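# Stand the coat stand upright inside the yellow tape

## Task

Set the coat stand upright so that each of its four feet rests inside the yellow taped area, none touching the tape itself; the stand must not topple or be left leaning, or the goal counts as failed.

## Robot and tools

Robot: TidyBot++, a wheeled base (0.54 m long, 0.50 m wide, 0.38 m tall) on four driven casters, carrying one seven-joint arm with a two-finger gripper. The shoulder sits 0.12 m ahead of the base centre and 0.68 m off the floor. Segment lengths: upper arm 0.42 m, forearm 0.31 m, hand 0.31 m to the reported hand point. Cameras: base_camera and wrist_camera (the latter looks along the hand). The arm begins folded, hand pointing down, sticking out up to 0.08 m in front of the base. A loose object may occasionally get nudged by outside forces.

Frames: base frame has its origin on the floor below the base centre, x forward, y left, z up, in metres. hand_pose is the midpoint between the finger pads in this frame; the hand's own z axis runs out along the fingers and the fingers close along its y axis. The odometry frame equals the base frame as it stood when the scene began; base_odometry counts wheel turns only, so slip shows up as travel. Heading is in rad, left positive, -3.142 to 3.142. base_tilt is in degrees, forward and right positive.

Tool move: one action plus optional cameras and blocking. Action keys:
- base: an object with any of translate_m (forward +, -2 to 2 m), strafe_m (left +, -2 to 2 m), rotate_rad (counter-clockwise from above +, -6.3 to 6.3 rad). All are offsets from the base's current position along its axes at the start of the command, not poses.
- joints: an object of absolute targets by name: joint_1_rad (any angle; positive turns the arm clockwise from above, opposite to heading), joint_2_rad (-2.249 to 2.249, 0 = upper arm vertical, + leans forward), joint_3_rad (any angle), joint_4_rad (-2.579 to 2.579, elbow, 0 straight, negative bends forward when joint_3 is 3.14), joint_5_rad (any), joint_6_rad (-2.099 to 2.099, wrist; negative bends hand forward with joint_3 3.14 and joint_5 0), joint_7_rad (any; at 1.57 with hand down the fingers open left/right), gripper_pos 0 (open, ~85 mm gap) to 1 (closed; gap roughly 85 x (1 - value) mm). Tolerances: ±0.039 for joints 1-4, ±0.095 for 5-7, ±0.03 for the gripper. Unlimited joints go the short way round; send steps under half a turn.
- target: one list of seven numbers, an absolute hand pose in the base frame: x, y, z in metres then quaternion qw, qx, qy, qz. With target, joints may only carry gripper_pos.
- speeds: caps for this action only: translate_m and strafe_m 0.05-0.5 m/s (when both are given, set the cap on just one), rotate_rad 0.1-1.57 rad/s.
cameras: list from base_camera, wrist_camera, all; [] means none; omitted gives all only for an empty move. blocking true (default) returns when everything rests; false returns in about 0.5 s while motion continues. A move with no action just reports state and images.

Tool wait: seconds 0 to 10, plus cameras; returns early once running moves finish. stop: brakes all running motions; braked ones read stopped and hold, possibly still pressing. zoom_image: camera plus region [x0, y0, x1, y1] in pixels from the top-left, at most 504 x 504, on that camera's latest image. finished_scene: scene number (1 to 3); ends the scene irreversibly, and the goal must hold without the robot.

Result lines: pictures names image order; move reads done or the worst status; base_status, joint_status, hand_status give per-motion endings: moving, done, off_target (rested away from target, may still push), stopped, not_followed, contact_stop, time_out, torque_fault, limit_stop_at_motor_heat. joint command not followed / pose unreachable with cause: means a built-in check withheld arm targets (self-collision, or unreachable). hand_target is where the hand would be with all joints on target. motor_effort is percent of maximum torque, peak in brackets. on_its_own lists uncommanded actions. ARM HIT flags a hard hit on the base or the arm itself. Motor temperatures list one value per arm joint; MOTOR HOT appears at 60 °C, and 75 °C brings an over-temperature stop of 30-60 s. An uncommanded stop, a refused call or a torque fault cancels the rest of that reply's move, wait and finished_scene calls.

Practical hints: after a target that ends done, correct by adding (wanted - read) to the last target's x, y, z; to hold still, resend hand_target, not hand_pose. A pointing-down hand reaches at most about 0.94 m high, only near the base. The arm never avoids obstacles and may swing its elbow; forward-pointing low poses near the base can hit the base. Loads make the arm sag; don't command a joint to its current reading while holding something. When a held item touches a surface, hand_pose stops dropping while effort changes slightly. Closed fingertips reach about 20 mm past the hand point.

Avoid: dropping or releasing the stand while it moves, slamming it, hard impacts, strong pushes, squeezing hard on a part still resting on something, twisting or yanking with the gripper, driving or turning while the raised arm is snagged (tipping risk above about 0.6 m), torque spikes from driving the arm into things, and long stretched-out holds that overheat motors. Backing off or retracting the arm rights a leaning robot. The stand must end upright, feet clear of the tape.

Each tool is called after "Emit:" by a JSON object that holds its "fn" and its "kwargs".

## Session

Emit:
{"fn": "move", "kwargs": {"cameras": ["all"]}}

Scene clock: 0.00 s.
Motor temperatures (°C): [33 35 30 33 38 40 33]
base_odometry: x=+0.000 y=+0.000 heading=+0.000
base_tilt: forward=+0.3 right=+0.5
base_status: not commanded
joint_positions: joint_1_rad=-0.015 joint_2_rad=-0.369 joint_3_rad=+3.144 joint_4_rad=-2.511 joint_5_rad=+0.030 joint_6_rad=-0.866 joint_7_rad=+1.545 gripper_pos=+0.000
joint_status: not commanded
motor_effort: joint_1_rad=-1 joint_2_rad=-3 joint_3_rad=+1 joint_4_rad=+15 joint_5_rad=+0 joint_6_rad=+1 joint_7_rad=+0
hand_pose: x=+0.2731 y=-0.0038 z=+0.5958 quat_wxyz=(+0.010, +0.998, +0.002, +0.067) (m; base frame)
hand_target: x=+0.2732 y=-0.0038 z=+0.5959 quat_wxyz=(+0.010, +0.998, +0.002, +0.067) (m; base frame)
hand_status: not commanded
pictures: base_camera, wrist_camera
Images, in order (width x height): base_camera 644x364, wrist_camera 644x476.

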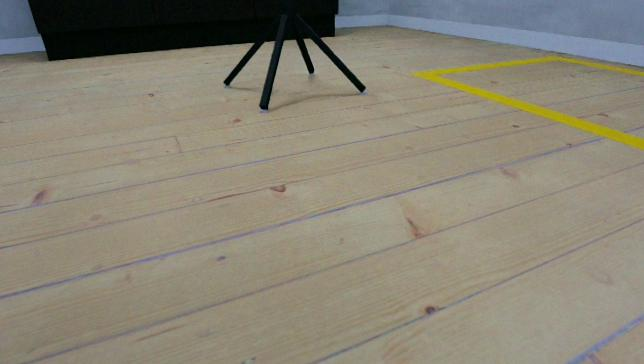

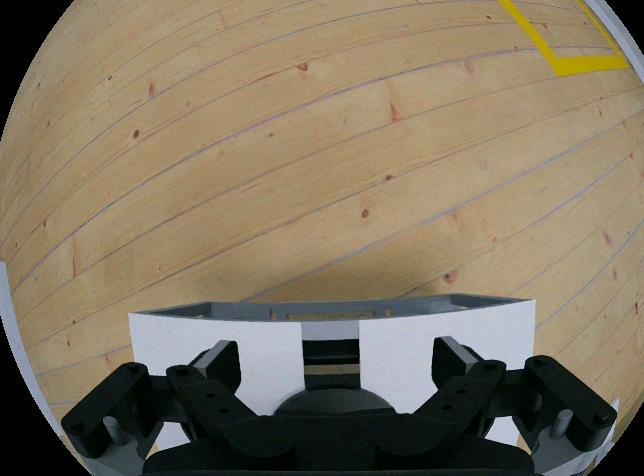

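Emit:
{"fn": "move", "kwargs": {"joints": {"joint_6_rad": 0.5}, "cameras": ["all"]}}

Emit:
{"fn": "zoom_image", "kwargs": {"camera": "base_camera", "region": [200, 0, 420, 124]}}

Scene clock: 23.80 s.
move: done
base_odometry: x=+0.000 y=+0.000 heading=+0.000
base_tilt: forward=+0.3 right=+0.5
base_status: not commanded
joint_positions: joint_1_rad=-0.015 joint_2_rad=-0.369 joint_3_rad=+3.144 joint_4_rad=-2.511 joint_5_rad=+0.030 joint_6_rad=+0.472 joint_7_rad=+1.545 gripper_pos=+0.000
joint_status: all done
motor_effort: joint_1_rad=-1(2) joint_2_rad=-7(8) joint_3_rad=+1(1) joint_4_rad=+20(21) joint_5_rad=+0(1) joint_6_rad=+9(9) joint_7_rad=-1(1)
hand_pose: x=+0.5414 y=+0.0106 z=+0.8739 quat_wxyz=(-0.009, +0.741, +0.009, +0.671) (m; base frame)
hand_target: x=+0.5420 y=+0.0108 z=+0.8822 quat_wxyz=(-0.010, +0.732, +0.009, +0.681) (m; base frame)
hand_status: not commanded
pictures: base_camera, wrist_camera
Images, in order (width x height): base_camera 644x364, wrist_camera 644x476.

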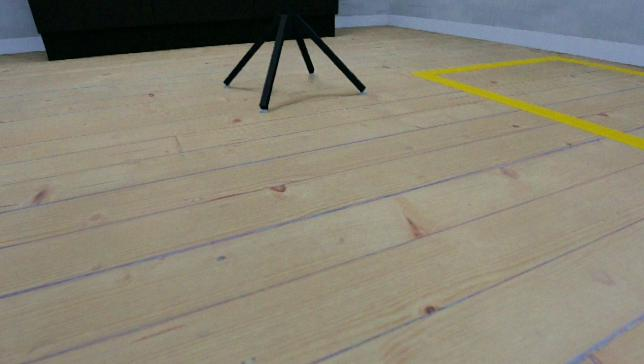

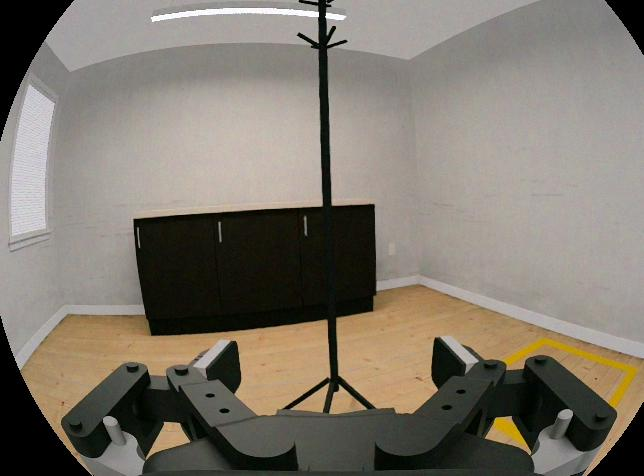

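Scaled by 2.291.

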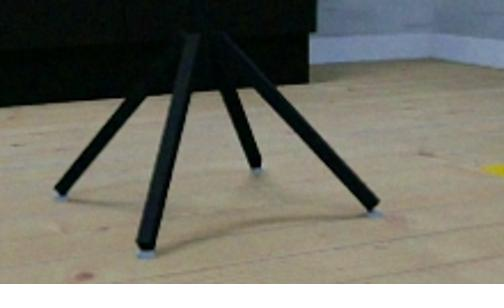

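Emit:
{"fn": "move", "kwargs": {"base": {"translate_m": 0.4}, "cameras": ["all"]}}

Emit:
{"fn": "zoom_image", "kwargs": {"camera": "base_camera", "region": [180, 0, 420, 160]}}

Scene clock: 68.63 s.
move: done
base_odometry: x=+0.400 y=+0.000 heading=+0.001
base_tilt: forward=+0.4 right=+0.5
base_status: done
joint_positions: joint_1_rad=-0.015 joint_2_rad=-0.367 joint_3_rad=+3.144 joint_4_rad=-2.511 joint_5_rad=+0.030 joint_6_rad=+0.474 joint_7_rad=+1.545 gripper_pos=+0.000
joint_status: not commanded
motor_effort: joint_1_rad=-1(2) joint_2_rad=-7(10) joint_3_rad=+0(1) joint_4_rad=+20(21) joint_5_rad=-1(1) joint_6_rad=+8(9) joint_7_rad=+0(1)
hand_pose: x=+0.5418 y=+0.0106 z=+0.8736 quat_wxyz=(-0.009, +0.741, +0.009, +0.671) (m; base frame)
hand_target: x=+0.5420 y=+0.0108 z=+0.8822 quat_wxyz=(-0.010, +0.732, +0.009, +0.681) (m; base frame)
hand_status: not commanded
pictures: base_camera, wrist_camera
Images, in order (width x height): base_camera 644x364, wrist_camera 644x476.

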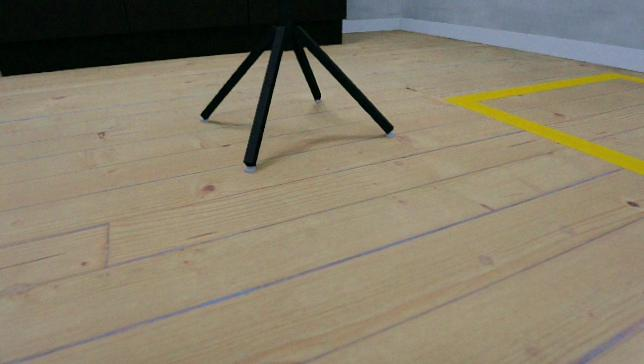

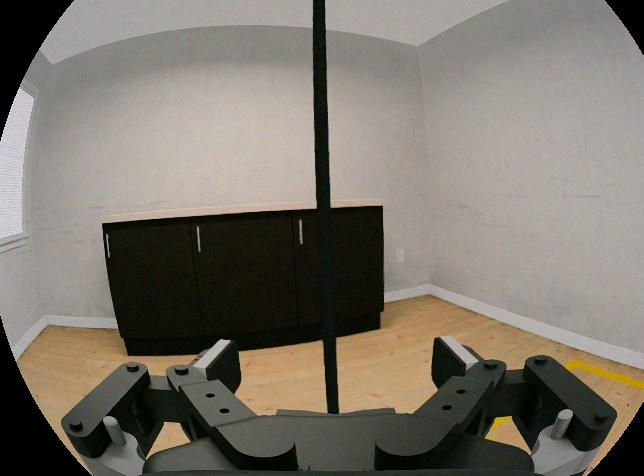

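Scaled by 2.100.

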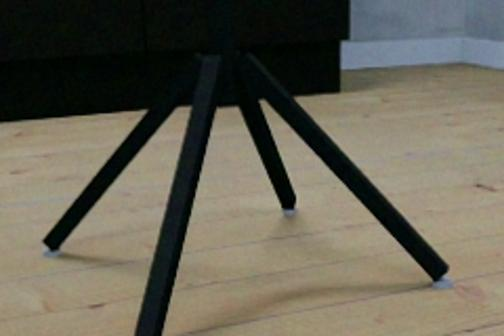

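Emit:
{"fn": "move", "kwargs": {"joints": {"joint_1_rad": 0.0, "joint_2_rad": 0.076, "joint_3_rad": 3.1416, "joint_4_rad": -2.191, "joint_5_rad": 0.0, "joint_6_rad": 0.697, "joint_7_rad": 1.59}, "cameras": ["all"]}}

Scene clock: 157.80 s.
move: done
base_odometry: x=+0.400 y=+0.000 heading=+0.001
base_tilt: forward=+0.4 right=+0.4
base_status: not commanded
joint_positions: joint_1_rad=-0.015 joint_2_rad=+0.070 joint_3_rad=+3.144 joint_4_rad=-2.209 joint_5_rad=+0.030 joint_6_rad=+0.666 joint_7_rad=+1.546 gripper_pos=+0.000
joint_status: all done
motor_effort: joint_1_rad=-1(3) joint_2_rad=-22(23) joint_3_rad=+0(1) joint_4_rad=+19(21) joint_5_rad=+0(1) joint_6_rad=+8(9) joint_7_rad=+0(1)
hand_pose: x=+0.6981 y=+0.0141 z=+0.8842 quat_wxyz=(-0.011, +0.722, +0.010, +0.692) (m; base frame)
hand_target: x=+0.7035 y=+0.0013 z=+0.9000 quat_wxyz=(+0.007, +0.707, +0.007, +0.707) (m; base frame)
hand_status: not commanded
pictures: base_camera, wrist_camera
Images, in order (width x height): base_camera 644x364, wrist_camera 644x476.

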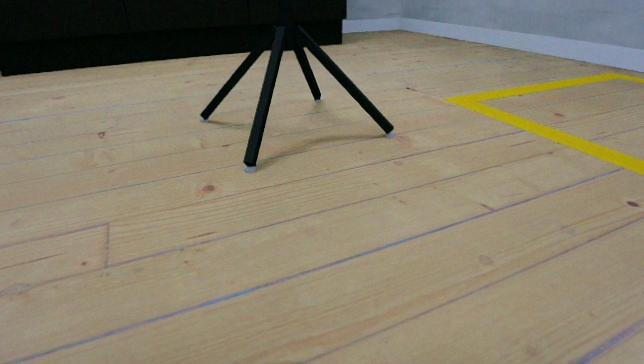

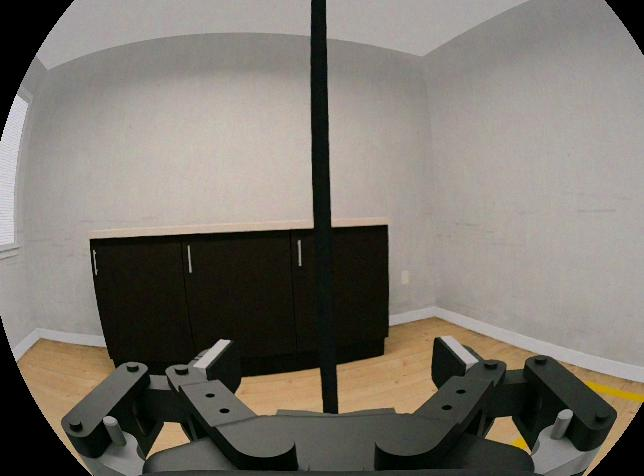

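Emit:
{"fn": "move", "kwargs": {"joints": {"joint_1_rad": 0.03, "joint_2_rad": 0.08, "joint_3_rad": 3.1416, "joint_4_rad": -2.17, "joint_5_rad": -0.06, "joint_6_rad": 0.75, "joint_7_rad": 1.64}, "cameras": ["all"]}}

Emit:
{"fn": "zoom_image", "kwargs": {"camera": "wrist_camera", "region": [200, 200, 460, 460]}}

Scene clock: 168.43 s.
move: done
base_odometry: x=+0.400 y=+0.000 heading=+0.001
base_tilt: forward=+0.4 right=+0.5
base_status: not commanded
joint_positions: joint_1_rad=+0.010 joint_2_rad=+0.072 joint_3_rad=+3.144 joint_4_rad=-2.182 joint_5_rad=-0.023 joint_6_rad=+0.725 joint_7_rad=+1.599 gripper_pos=+0.000
joint_status: all done
motor_effort: joint_1_rad=-1(3) joint_2_rad=-22(23) joint_3_rad=+1(3) joint_4_rad=+19(21) joint_5_rad=+0(2) joint_6_rad=+8(9) joint_7_rad=+0(2)
hand_pose: x=+0.7039 y=-0.0111 z=+0.9161 quat_wxyz=(+0.014, +0.692, -0.006, +0.722) (m; base frame)
hand_target: x=+0.7069 y=-0.0290 z=+0.9255 quat_wxyz=(+0.034, +0.682, -0.017, +0.731) (m; base frame)
hand_status: not commanded
pictures: base_camera, wrist_camera
Images, in order (width x height): base_camera 644x364, wrist_camera 644x476.

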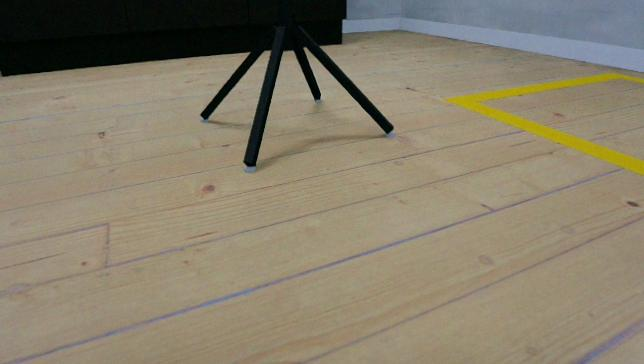

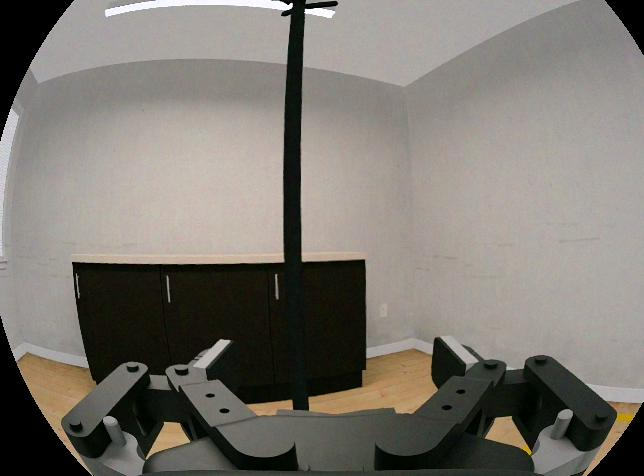

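Scaled by 1.938.

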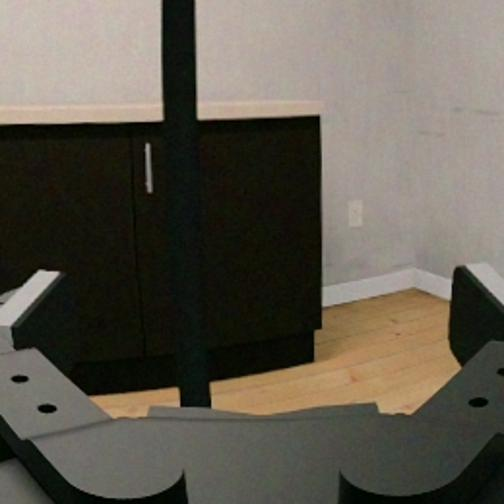

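Emit:
{"fn": "move", "kwargs": {"base": {"translate_m": 0.25, "strafe_m": 0.05}, "speeds": {"translate_m": 0.3}, "cameras": ["all"]}}

Emit:
{"fn": "zoom_image", "kwargs": {"camera": "base_camera", "region": [140, 0, 520, 300]}}

Scene clock: 198.50 s.
move: done
base_odometry: x=+0.650 y=+0.050 heading=+0.000
base_tilt: forward=+0.3 right=+0.4
base_status: done
joint_positions: joint_1_rad=+0.011 joint_2_rad=+0.078 joint_3_rad=+3.144 joint_4_rad=-2.181 joint_5_rad=-0.023 joint_6_rad=+0.726 joint_7_rad=+1.599 gripper_pos=+0.000
joint_status: not commanded
motor_effort: joint_1_rad=+0(2) joint_2_rad=-23(24) joint_3_rad=+1(2) joint_4_rad=+19(20) joint_5_rad=+0(1) joint_6_rad=+8(9) joint_7_rad=+0(1)
hand_pose: x=+0.7055 y=-0.0112 z=+0.9130 quat_wxyz=(+0.014, +0.694, -0.006, +0.720) (m; base frame)
hand_target: x=+0.7069 y=-0.0290 z=+0.9255 quat_wxyz=(+0.034, +0.682, -0.017, +0.731) (m; base frame)
hand_status: not commanded
pictures: base_camera, wrist_camera
Images, in order (width x height): base_camera 644x364, wrist_camera 644x476.

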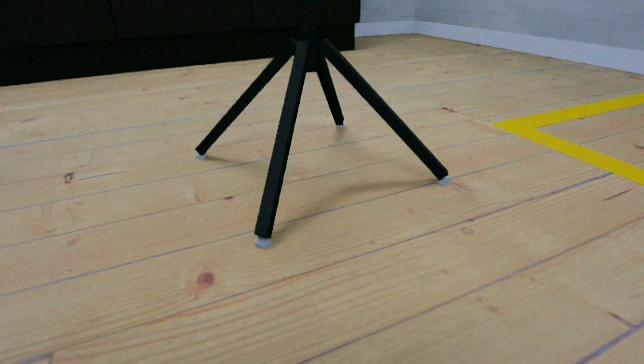

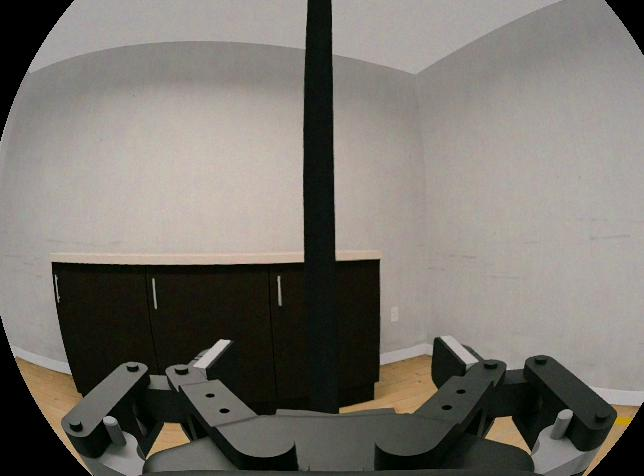

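Scaled by 1.326.

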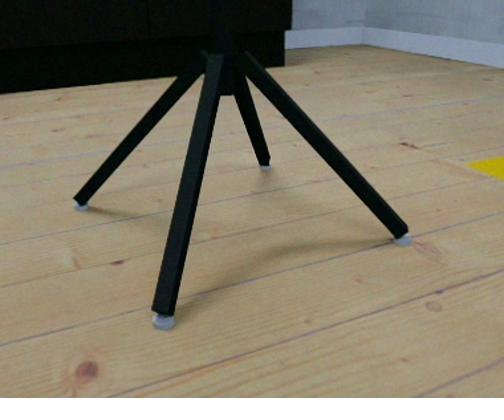

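Emit:
{"fn": "move", "kwargs": {"base": {"translate_m": 0.1, "strafe_m": 0.013}, "speeds": {"translate_m": 0.15}, "cameras": ["all"]}}

Emit:
{"fn": "zoom_image", "kwargs": {"camera": "wrist_camera", "region": [200, 200, 460, 460]}}

Scene clock: 219.60 s.
move: done
base_odometry: x=+0.751 y=+0.063 heading=+0.001
base_tilt: forward=+0.3 right=+0.5
base_status: done
joint_positions: joint_1_rad=+0.011 joint_2_rad=+0.081 joint_3_rad=+3.144 joint_4_rad=-2.181 joint_5_rad=-0.023 joint_6_rad=+0.726 joint_7_rad=+1.599 gripper_pos=+0.000
joint_status: not commanded
motor_effort: joint_1_rad=-1(3) joint_2_rad=-23(24) joint_3_rad=+0(1) joint_4_rad=+19(20) joint_5_rad=+0(1) joint_6_rad=+8(9) joint_7_rad=+0(1)
hand_pose: x=+0.7063 y=-0.0114 z=+0.9115 quat_wxyz=(+0.014, +0.695, -0.006, +0.719) (m; base frame)
hand_target: x=+0.7069 y=-0.0290 z=+0.9255 quat_wxyz=(+0.034, +0.682, -0.017, +0.731) (m; base frame)
hand_status: not commanded
pictures: base_camera, wrist_camera
Images, in order (width x height): base_camera 644x364, wrist_camera 644x476.

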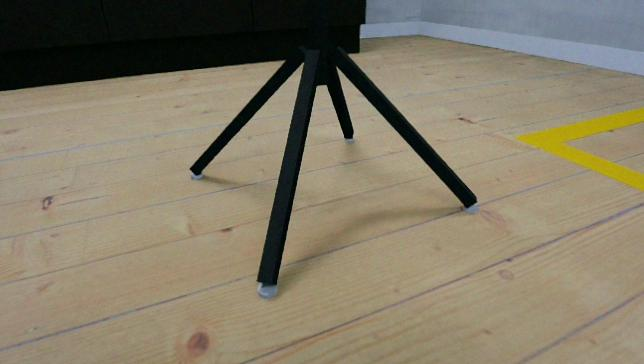

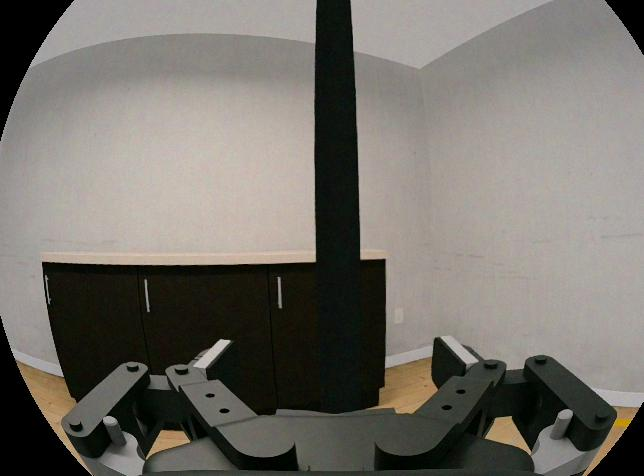

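Scaled by 1.938.

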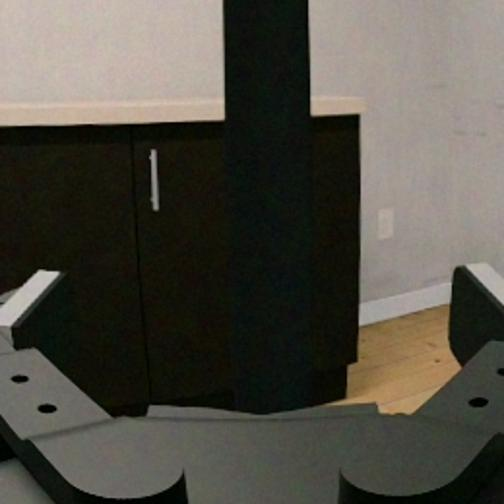

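Emit:
{"fn": "move", "kwargs": {"base": {"translate_m": 0.07, "strafe_m": -0.003}, "speeds": {"translate_m": 0.1}, "cameras": ["all"]}}

Emit:
{"fn": "zoom_image", "kwargs": {"camera": "wrist_camera", "region": [200, 200, 460, 460]}}

Scene clock: 238.93 s.
move: done
base_odometry: x=+0.821 y=+0.061 heading=+0.001
base_tilt: forward=+0.4 right=+0.5
base_status: done
joint_positions: joint_1_rad=+0.011 joint_2_rad=+0.083 joint_3_rad=+3.144 joint_4_rad=-2.181 joint_5_rad=-0.023 joint_6_rad=+0.726 joint_7_rad=+1.599 gripper_pos=+0.000
joint_status: not commanded
motor_effort: joint_1_rad=-1(2) joint_2_rad=-23(25) joint_3_rad=+0(1) joint_4_rad=+19(20) joint_5_rad=+1(1) joint_6_rad=+9(9) joint_7_rad=+0(1)
hand_pose: x=+0.7068 y=-0.0115 z=+0.9106 quat_wxyz=(+0.014, +0.695, -0.006, +0.718) (m; base frame)
hand_target: x=+0.7069 y=-0.0290 z=+0.9255 quat_wxyz=(+0.034, +0.682, -0.017, +0.731) (m; base frame)
hand_status: not commanded
pictures: base_camera, wrist_camera
Images, in order (width x height): base_camera 644x364, wrist_camera 644x476.

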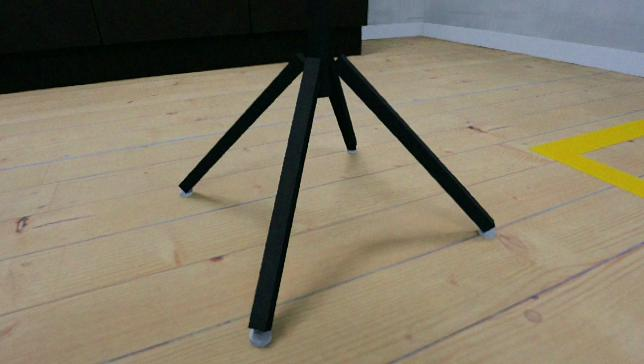

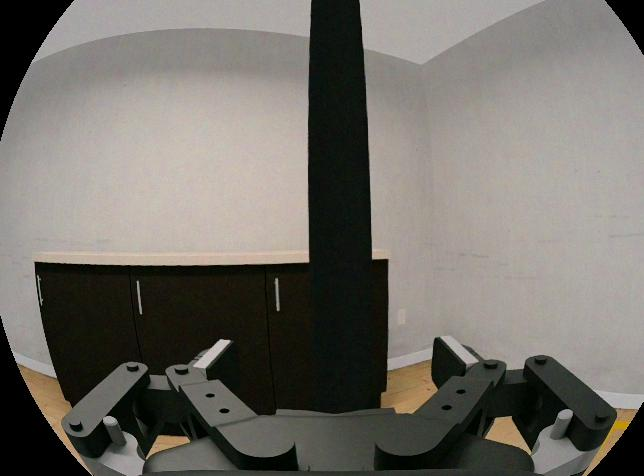

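Scaled by 1.938.

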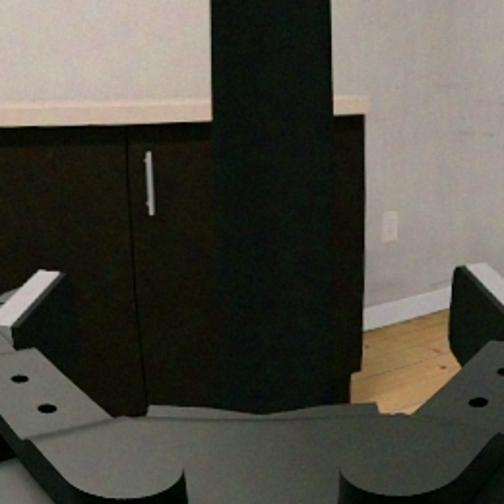

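Emit:
{"fn": "move", "kwargs": {"base": {"translate_m": 0.014, "strafe_m": -0.002}, "speeds": {"translate_m": 0.1}, "joints": {"gripper_pos": 0.5}, "cameras": ["wrist_camera"]}}

Emit:
{"fn": "zoom_image", "kwargs": {"camera": "wrist_camera", "region": [200, 200, 460, 460]}}

Scene clock: 253.60 s.
move: done
base_odometry: x=+0.835 y=+0.059 heading=+0.001
base_tilt: forward=+0.4 right=+0.5
base_status: done
joint_positions: joint_1_rad=+0.011 joint_2_rad=+0.088 joint_3_rad=+3.144 joint_4_rad=-2.179 joint_5_rad=-0.023 joint_6_rad=+0.726 joint_7_rad=+1.599 gripper_pos=+0.500
joint_status: all done
motor_effort: joint_1_rad=+0(2) joint_2_rad=-22(26) joint_3_rad=+1(2) joint_4_rad=+19(20) joint_5_rad=+0(1) joint_6_rad=+9(9) joint_7_rad=+0(1)
hand_pose: x=+0.7082 y=-0.0115 z=+0.9089 quat_wxyz=(+0.014, +0.696, -0.006, +0.718) (m; base frame)
hand_target: x=+0.7069 y=-0.0290 z=+0.9255 quat_wxyz=(+0.034, +0.682, -0.017, +0.731) (m; base frame)
hand_status: not commanded
pictures: wrist_camera
Images, in order (width x height): wrist_camera 644x476.

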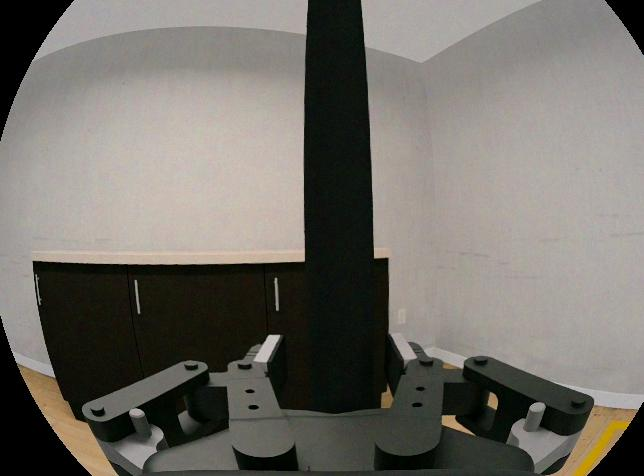

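Scaled by 1.938.

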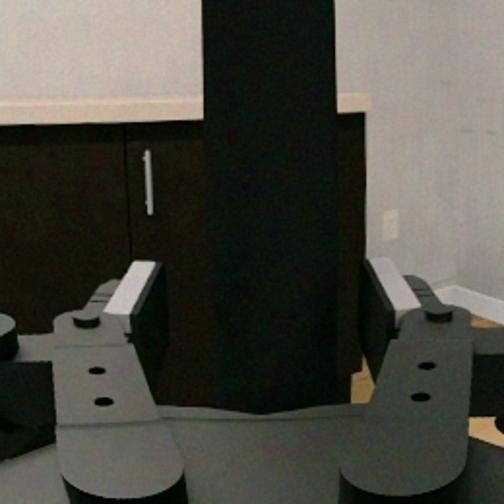

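Emit:
{"fn": "move", "kwargs": {"joints": {"gripper_pos": 1.0}, "cameras": ["all"]}}

Emit:
{"fn": "zoom_image", "kwargs": {"camera": "wrist_camera", "region": [200, 200, 460, 460]}}

Scene clock: 260.30 s.
move: done
base_odometry: x=+0.834 y=+0.059 heading=+0.001
base_tilt: forward=+0.4 right=+0.5
base_status: not commanded
joint_positions: joint_1_rad=+0.014 joint_2_rad=+0.083 joint_3_rad=+3.139 joint_4_rad=-2.181 joint_5_rad=-0.026 joint_6_rad=+0.727 joint_7_rad=+1.599 gripper_pos=+0.999
joint_status: all done
motor_effort: joint_1_rad=+1(6) joint_2_rad=-21(23) joint_3_rad=+3(5) joint_4_rad=+23(27) joint_5_rad=-1(2) joint_6_rad=+10(10) joint_7_rad=+0(1)
hand_pose: x=+0.7067 y=-0.0105 z=+0.9103 quat_wxyz=(+0.013, +0.695, -0.007, +0.719) (m; base frame)
hand_target: x=+0.7069 y=-0.0290 z=+0.9255 quat_wxyz=(+0.034, +0.682, -0.017, +0.731) (m; base frame)
hand_status: not commanded
pictures: base_camera, wrist_camera
Images, in order (width x height): base_camera 644x364, wrist_camera 644x476.

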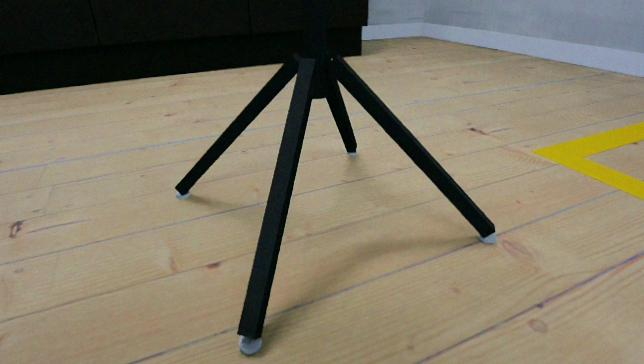

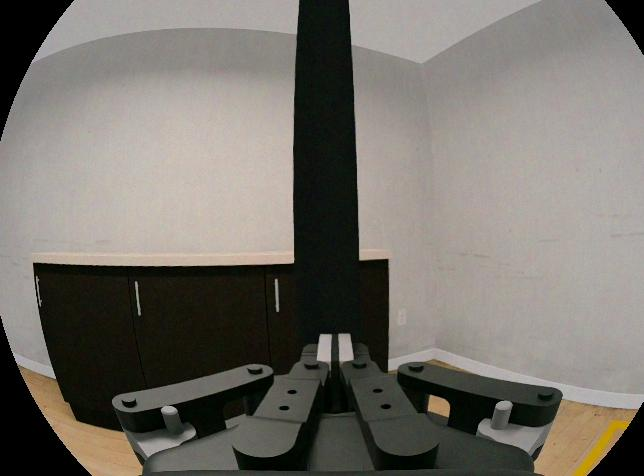

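Scaled by 1.938.

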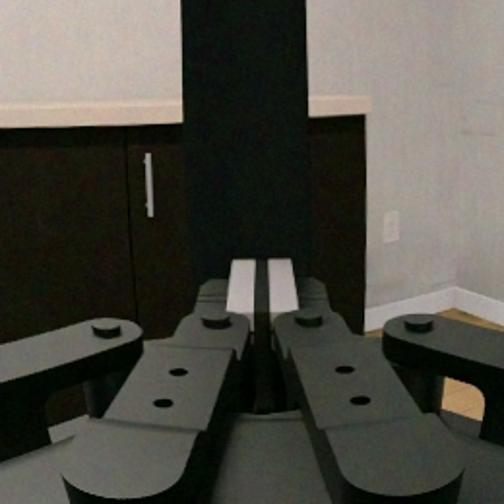

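Emit:
{"fn": "move", "kwargs": {"joints": {"gripper_pos": 0.0}}}

Emit:
{"fn": "move", "kwargs": {"base": {"translate_m": 0.03}, "speeds": {"translate_m": 0.1}, "cameras": ["all"]}}

Emit:
{"fn": "zoom_image", "kwargs": {"camera": "wrist_camera", "region": [200, 200, 460, 460]}}

Scene clock: 274.80 s.
move: done
base_odometry: x=+0.834 y=+0.059 heading=+0.001
base_tilt: forward=+0.4 right=+0.5
base_status: not commanded
joint_positions: joint_1_rad=+0.021 joint_2_rad=+0.083 joint_3_rad=+3.144 joint_4_rad=-2.180 joint_5_rad=-0.031 joint_6_rad=+0.728 joint_7_rad=+1.599 gripper_pos=+0.000
joint_status: all done
motor_effort: joint_1_rad=-1(4) joint_2_rad=-23(23) joint_3_rad=+0(2) joint_4_rad=+19(23) joint_5_rad=+0(1) joint_6_rad=+9(9) joint_7_rad=+0(1)
hand_pose: x=+0.7068 y=-0.0189 z=+0.9112 quat_wxyz=(+0.018, +0.695, -0.014, +0.719) (m; base frame)
hand_target: x=+0.7069 y=-0.0290 z=+0.9255 quat_wxyz=(+0.034, +0.682, -0.017, +0.731) (m; base frame)
hand_status: not commanded

Scene clock: 275.67 s.
move: done
base_odometry: x=+0.865 y=+0.059 heading=+0.001
base_tilt: forward=+0.3 right=+0.4
base_status: done
joint_positions: joint_1_rad=+0.021 joint_2_rad=+0.087 joint_3_rad=+3.144 joint_4_rad=-2.179 joint_5_rad=-0.031 joint_6_rad=+0.728 joint_7_rad=+1.599 gripper_pos=+0.000
joint_status: not commanded
motor_effort: joint_1_rad=-1(2) joint_2_rad=-23(24) joint_3_rad=+1(2) joint_4_rad=+19(20) joint_5_rad=+0(1) joint_6_rad=+8(9) joint_7_rad=+0(1)
hand_pose: x=+0.7077 y=-0.0189 z=+0.9098 quat_wxyz=(+0.018, +0.695, -0.014, +0.718) (m; base frame)
hand_target: x=+0.7069 y=-0.0290 z=+0.9255 quat_wxyz=(+0.034, +0.682, -0.017, +0.731) (m; base frame)
hand_status: not commanded
pictures: base_camera, wrist_camera
Images, in order (width x height): base_camera 644x364, wrist_camera 644x476.

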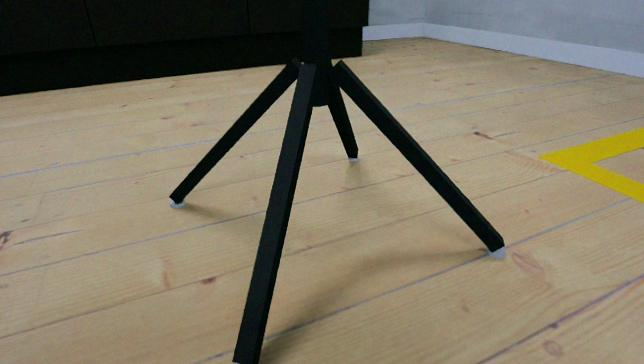

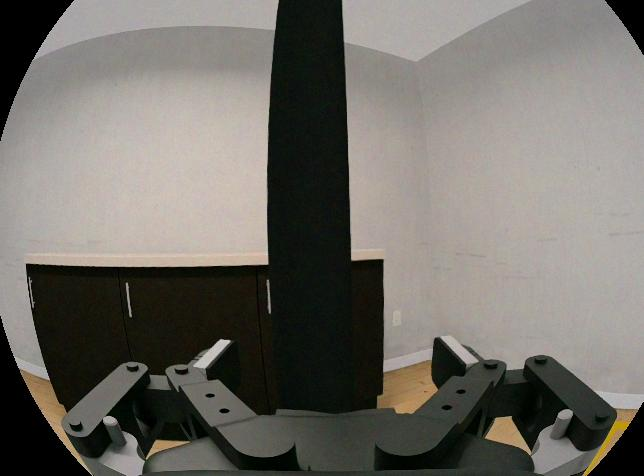

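Scaled by 1.938.

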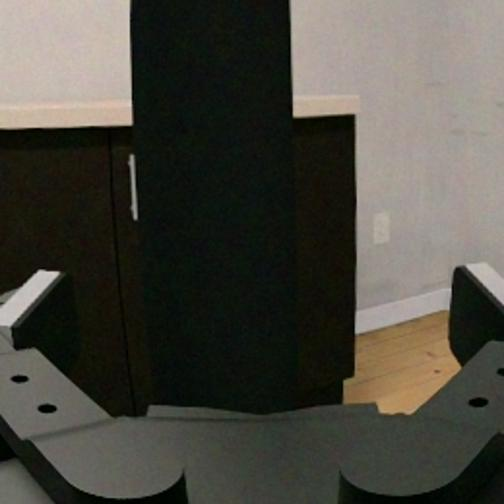

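Emit:
{"fn": "move", "kwargs": {"base": {"translate_m": 0.008, "strafe_m": 0.009}, "speeds": {"translate_m": 0.1}, "joints": {"gripper_pos": 0.5}, "cameras": ["wrist_camera"]}}

Emit:
{"fn": "zoom_image", "kwargs": {"camera": "wrist_camera", "region": [200, 200, 460, 460]}}

Scene clock: 290.93 s.
move: done
base_odometry: x=+0.873 y=+0.068 heading=+0.001
base_tilt: forward=+0.3 right=+0.5
base_status: done
joint_positions: joint_1_rad=+0.021 joint_2_rad=+0.088 joint_3_rad=+3.143 joint_4_rad=-2.179 joint_5_rad=-0.031 joint_6_rad=+0.728 joint_7_rad=+1.599 gripper_pos=+0.500
joint_status: all done
motor_effort: joint_1_rad=-1(4) joint_2_rad=-23(25) joint_3_rad=+1(2) joint_4_rad=+19(20) joint_5_rad=+0(1) joint_6_rad=+9(9) joint_7_rad=+1(1)
hand_pose: x=+0.7080 y=-0.0184 z=+0.9092 quat_wxyz=(+0.017, +0.696, -0.014, +0.718) (m; base frame)
hand_target: x=+0.7069 y=-0.0290 z=+0.9255 quat_wxyz=(+0.034, +0.682, -0.017, +0.731) (m; base frame)
hand_status: not commanded
pictures: wrist_camera
Images, in order (width x height): wrist_camera 644x476.

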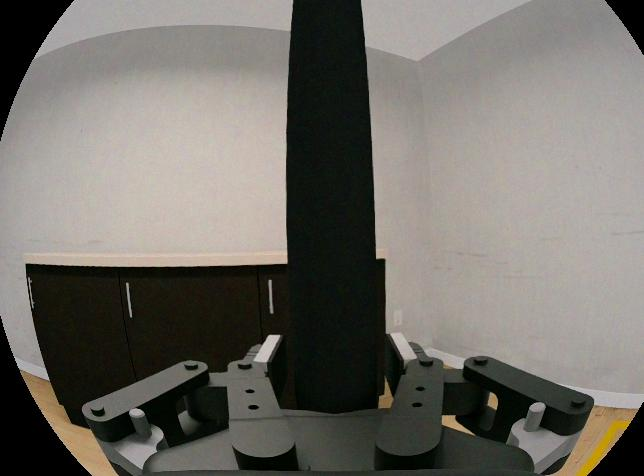

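Scaled by 1.938.

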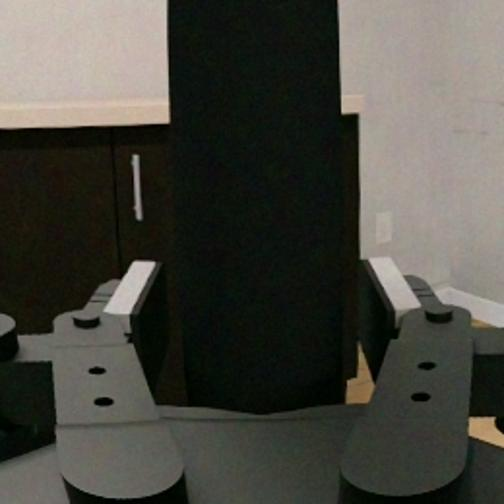

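Emit:
{"fn": "move", "kwargs": {"joints": {"gripper_pos": 1.0}, "cameras": ["all"]}}

Emit:
{"fn": "zoom_image", "kwargs": {"camera": "wrist_camera", "region": [200, 200, 460, 460]}}

Scene clock: 297.20 s.
move: off_target
base_odometry: x=+0.873 y=+0.068 heading=+0.001
base_tilt: forward=+0.3 right=+0.5
base_status: not commanded
joint_positions: joint_1_rad=+0.021 joint_2_rad=+0.088 joint_3_rad=+3.142 joint_4_rad=-2.179 joint_5_rad=-0.031 joint_6_rad=+0.728 joint_7_rad=+1.600 gripper_pos=+0.671
joint_status: gripper_pos off_target (ended at +0.671, target +1.000)
motor_effort: joint_1_rad=+0(2) joint_2_rad=-20(23) joint_3_rad=+1(3) joint_4_rad=+21(22) joint_5_rad=+0(2) joint_6_rad=+8(9) joint_7_rad=-1(1)
hand_pose: x=+0.7080 y=-0.0179 z=+0.9092 quat_wxyz=(+0.017, +0.696, -0.013, +0.718) (m; base frame)
hand_target: x=+0.7069 y=-0.0290 z=+0.9255 quat_wxyz=(+0.034, +0.682, -0.017, +0.731) (m; base frame)
hand_status: not commanded
pictures: base_camera, wrist_camera
Images, in order (width x height): base_camera 644x364, wrist_camera 644x476.

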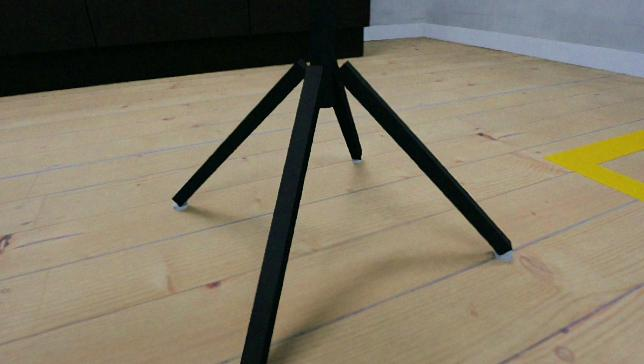

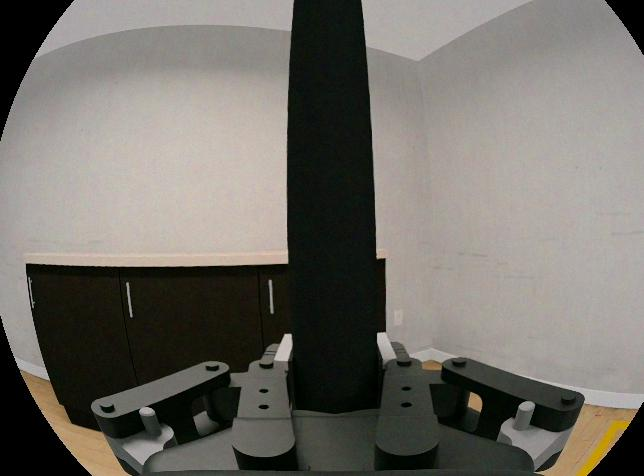

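Scaled by 1.938.

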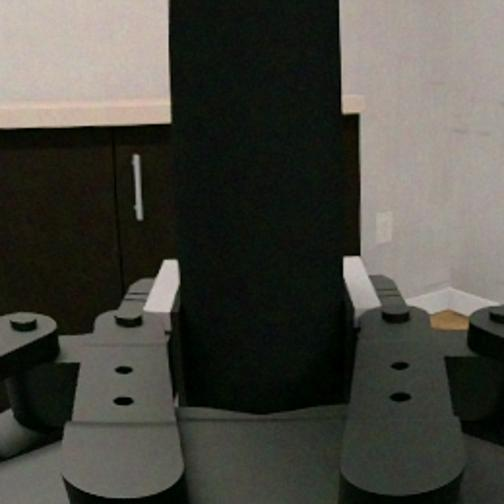

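Emit:
{"fn": "move", "kwargs": {"joints": {"joint_2_rad": 0.04, "joint_4_rad": -2.115, "joint_6_rad": 0.655}, "cameras": ["all"]}}

Scene clock: 317.47 s.
move: done
base_odometry: x=+0.873 y=+0.068 heading=+0.001
base_tilt: forward=+0.3 right=+0.4
base_status: not commanded
joint_positions: joint_1_rad=+0.021 joint_2_rad=+0.076 joint_3_rad=+3.141 joint_4_rad=-2.154 joint_5_rad=-0.031 joint_6_rad=+0.664 joint_7_rad=+1.601 gripper_pos=+0.671
joint_status: all done
motor_effort: joint_1_rad=+1(2) joint_2_rad=-24(24) joint_3_rad=+2(3) joint_4_rad=+25(26) joint_5_rad=-2(2) joint_6_rad=+12(12) joint_7_rad=+0(2)
hand_pose: x=+0.7106 y=-0.0171 z=+0.9099 quat_wxyz=(+0.016, +0.706, -0.012, +0.708) (m; base frame)
hand_target: x=+0.7078 y=-0.0277 z=+0.9506 quat_wxyz=(+0.031, +0.682, -0.016, +0.731) (m; base frame)
hand_status: not commanded
pictures: base_camera, wrist_camera
Images, in order (width x height): base_camera 644x364, wrist_camera 644x476.

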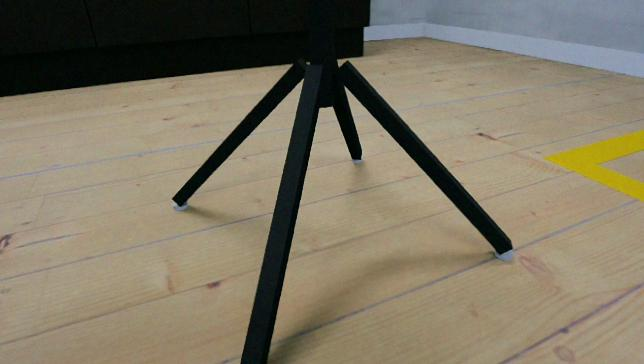

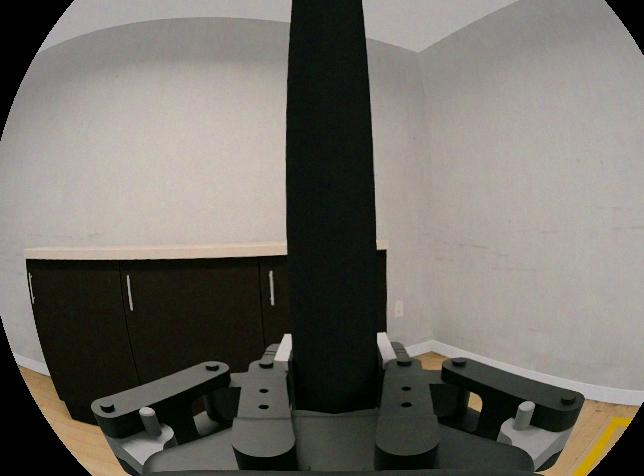

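Emit:
{"fn": "move", "kwargs": {"joints": {"joint_2_rad": 0.0, "joint_4_rad": -2.06, "joint_6_rad": 0.58}, "cameras": ["all"]}}

Scene clock: 327.03 s.
move: off_target
base_odometry: x=+0.873 y=+0.068 heading=+0.001
base_tilt: forward=+0.3 right=+0.4
base_status: not commanded
joint_positions: joint_1_rad=+0.021 joint_2_rad=+0.067 joint_3_rad=+3.141 joint_4_rad=-2.117 joint_5_rad=-0.031 joint_6_rad=+0.583 joint_7_rad=+1.602 gripper_pos=+0.671
joint_status: joint_2_rad off_target (ended at +0.067, target +0.000); joint_4_rad off_target (ended at -2.117, target -2.060); the others done
motor_effort: joint_1_rad=+1(1) joint_2_rad=-28(29) joint_3_rad=+2(2) joint_4_rad=+28(29) joint_5_rad=-1(2) joint_6_rad=+13(14) joint_7_rad=-1(1)
hand_pose: x=+0.7151 y=-0.0166 z=+0.9112 quat_wxyz=(+0.015, +0.718, -0.012, +0.696) (m; base frame)
hand_target: x=+0.7058 y=-0.0265 z=+0.9828 quat_wxyz=(+0.029, +0.674, -0.016, +0.738) (m; base frame)
hand_status: not commanded
pictures: base_camera, wrist_camera
Images, in order (width x height): base_camera 644x364, wrist_camera 644x476.

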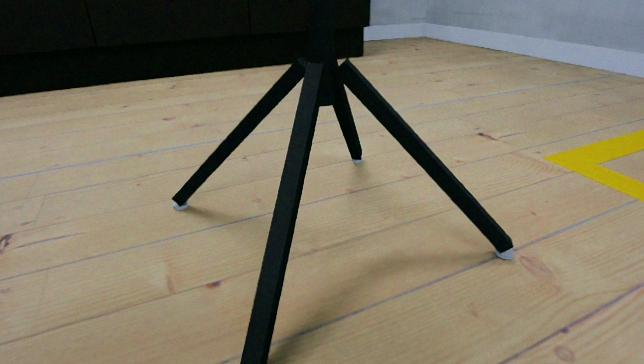

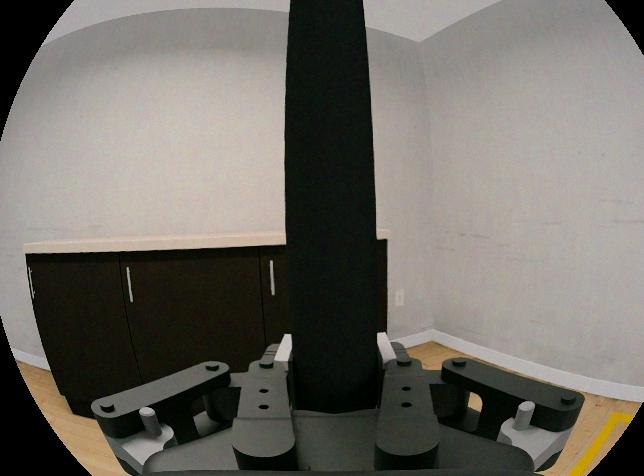

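Emit:
{"fn": "move", "kwargs": {"joints": {"joint_2_rad": -0.08, "joint_4_rad": -1.96, "joint_6_rad": 0.6}, "cameras": ["base_camera"]}}

Scene clock: 342.33 s.
move: off_target
base_odometry: x=+0.873 y=+0.068 heading=+0.001
base_tilt: forward=+0.4 right=+0.4
base_status: not commanded
joint_positions: joint_1_rad=+0.021 joint_2_rad=+0.066 joint_3_rad=+3.141 joint_4_rad=-2.085 joint_5_rad=-0.031 joint_6_rad=+0.533 joint_7_rad=+1.602 gripper_pos=+0.671
joint_status: joint_2_rad off_target (ended at +0.066, target -0.080); joint_4_rad off_target (ended at -2.085, target -1.960); the others done
motor_effort: joint_1_rad=-1(2) joint_2_rad=-44(44) joint_3_rad=+0(2) joint_4_rad=+41(41) joint_5_rad=-1(2) joint_6_rad=+25(26) joint_7_rad=-1(2)
hand_pose: x=+0.7203 y=-0.0163 z=+0.9143 quat_wxyz=(+0.014, +0.724, -0.012, +0.690) (m; base frame)
hand_target: x=+0.6824 y=-0.0261 z=+1.0945 quat_wxyz=(+0.030, +0.597, -0.017, +0.801) (m; base frame)
hand_status: not commanded
pictures: base_camera
Images, in order (width x height): base_camera 644x364.

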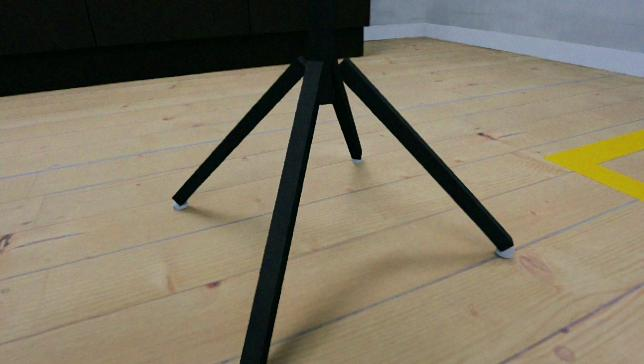

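Emit:
{"fn": "move", "kwargs": {"joints": {"joint_2_rad": -0.18, "joint_4_rad": -1.94, "joint_6_rad": 0.64}, "cameras": ["all"]}}

Scene clock: 357.63 s.
move: off_target
base_odometry: x=+0.873 y=+0.068 heading=+0.001
base_tilt: forward=+0.4 right=+0.4
base_status: not commanded
joint_positions: joint_1_rad=+0.021 joint_2_rad=+0.028 joint_3_rad=+3.141 joint_4_rad=-2.085 joint_5_rad=-0.032 joint_6_rad=+0.524 joint_7_rad=+1.603 gripper_pos=+0.671
joint_status: joint_2_rad off_target (ended at +0.028, target -0.180); joint_4_rad off_target (ended at -2.085, target -1.940); joint_6_rad off_target (ended at +0.524, target +0.640)
motor_effort: joint_1_rad=-1(2) joint_2_rad=-51(54) joint_3_rad=+0(1) joint_4_rad=+49(50) joint_5_rad=+1(1) joint_6_rad=+33(34) joint_7_rad=+0(2)
hand_pose: x=+0.7109 y=-0.0160 z=+0.9344 quat_wxyz=(+0.015, +0.714, -0.011, +0.700) (m; base frame)
hand_target: x=+0.6320 y=-0.0252 z=+1.1720 quat_wxyz=(+0.031, +0.531, -0.018, +0.846) (m; base frame)
hand_status: not commanded
pictures: base_camera, wrist_camera
Images, in order (width x height): base_camera 644x364, wrist_camera 644x476.

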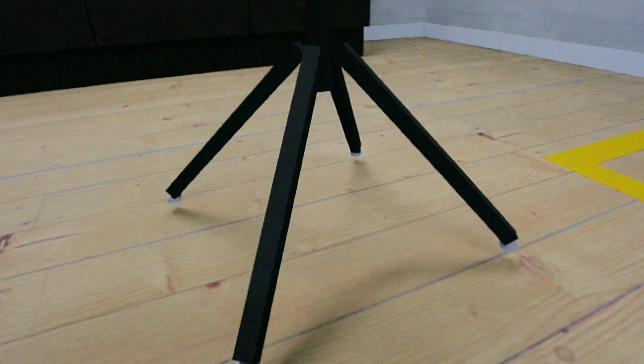

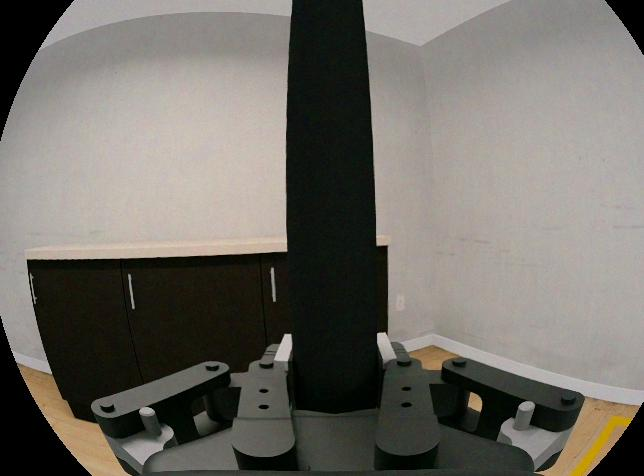

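Emit:
{"fn": "move", "kwargs": {"joints": {"joint_2_rad": -0.215, "joint_4_rad": -1.90, "joint_6_rad": 0.58}, "cameras": ["base_camera"]}}

Emit:
{"fn": "move", "kwargs": {"base": {"strafe_m": -0.6}, "speeds": {"strafe_m": 0.2}, "cameras": ["all"]}}

Scene clock: 383.93 s.
move: off_target
base_odometry: x=+0.873 y=+0.068 heading=+0.001
base_tilt: forward=+0.4 right=+0.4
base_status: not commanded
joint_positions: joint_1_rad=+0.021 joint_2_rad=-0.013 joint_3_rad=+3.141 joint_4_rad=-2.062 joint_5_rad=-0.032 joint_6_rad=+0.462 joint_7_rad=+1.603 gripper_pos=+0.671
joint_status: joint_2_rad off_target (ended at -0.013, target -0.215); joint_4_rad off_target (ended at -2.062, target -1.900); joint_6_rad off_target (ended at +0.462, target +0.580)
motor_effort: joint_1_rad=-2(2) joint_2_rad=-49(52) joint_3_rad=+0(1) joint_4_rad=+49(51) joint_5_rad=+1(1) joint_6_rad=+31(34) joint_7_rad=+0(1)
hand_pose: x=+0.7036 y=-0.0154 z=+0.9529 quat_wxyz=(+0.014, +0.713, -0.011, +0.701) (m; base frame)
hand_target: x=+0.6192 y=-0.0239 z=+1.1966 quat_wxyz=(+0.029, +0.525, -0.017, +0.850) (m; base frame)
hand_status: not commanded
pictures: base_camera
Images, in order (width x height): base_camera 644x364.

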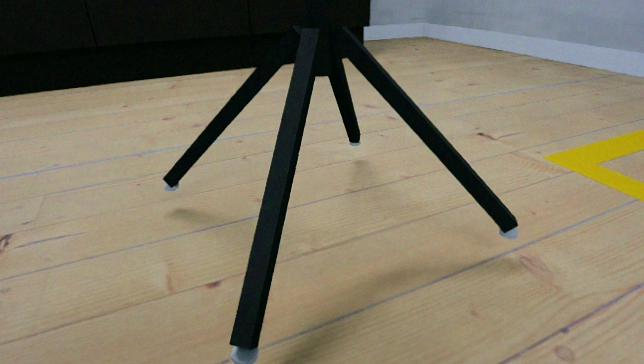

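Scene clock: 387.83 s.
Motor temperatures (°C): [32 40 30 34 37 41 32]
move: done
base_odometry: x=+0.873 y=-0.533 heading=+0.001
base_tilt: forward=+0.4 right=+0.5
base_status: done
joint_positions: joint_1_rad=+0.026 joint_2_rad=-0.015 joint_3_rad=+3.144 joint_4_rad=-2.061 joint_5_rad=-0.032 joint_6_rad=+0.462 joint_7_rad=+1.607 gripper_pos=+0.671
joint_status: not commanded
motor_effort: joint_1_rad=+0(5) joint_2_rad=-49(51) joint_3_rad=+1(4) joint_4_rad=+50(51) joint_5_rad=+0(2) joint_6_rad=+32(34) joint_7_rad=+0(2)
hand_pose: x=+0.7030 y=-0.0196 z=+0.9546 quat_wxyz=(+0.017, +0.712, -0.013, +0.702) (m; base frame)
hand_target: x=+0.6192 y=-0.0239 z=+1.1966 quat_wxyz=(+0.029, +0.525, -0.017, +0.850) (m; base frame)
hand_status: not commanded
pictures: base_camera, wrist_camera
Images, in order (width x height): base_camera 644x364, wrist_camera 644x476.

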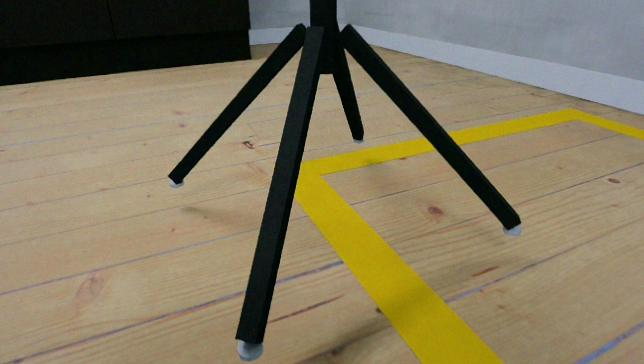

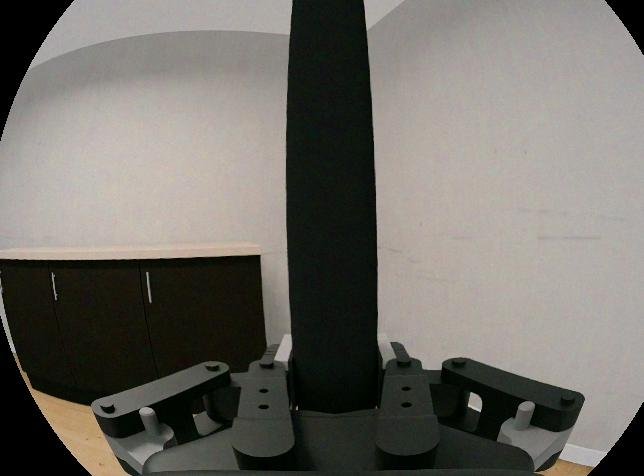

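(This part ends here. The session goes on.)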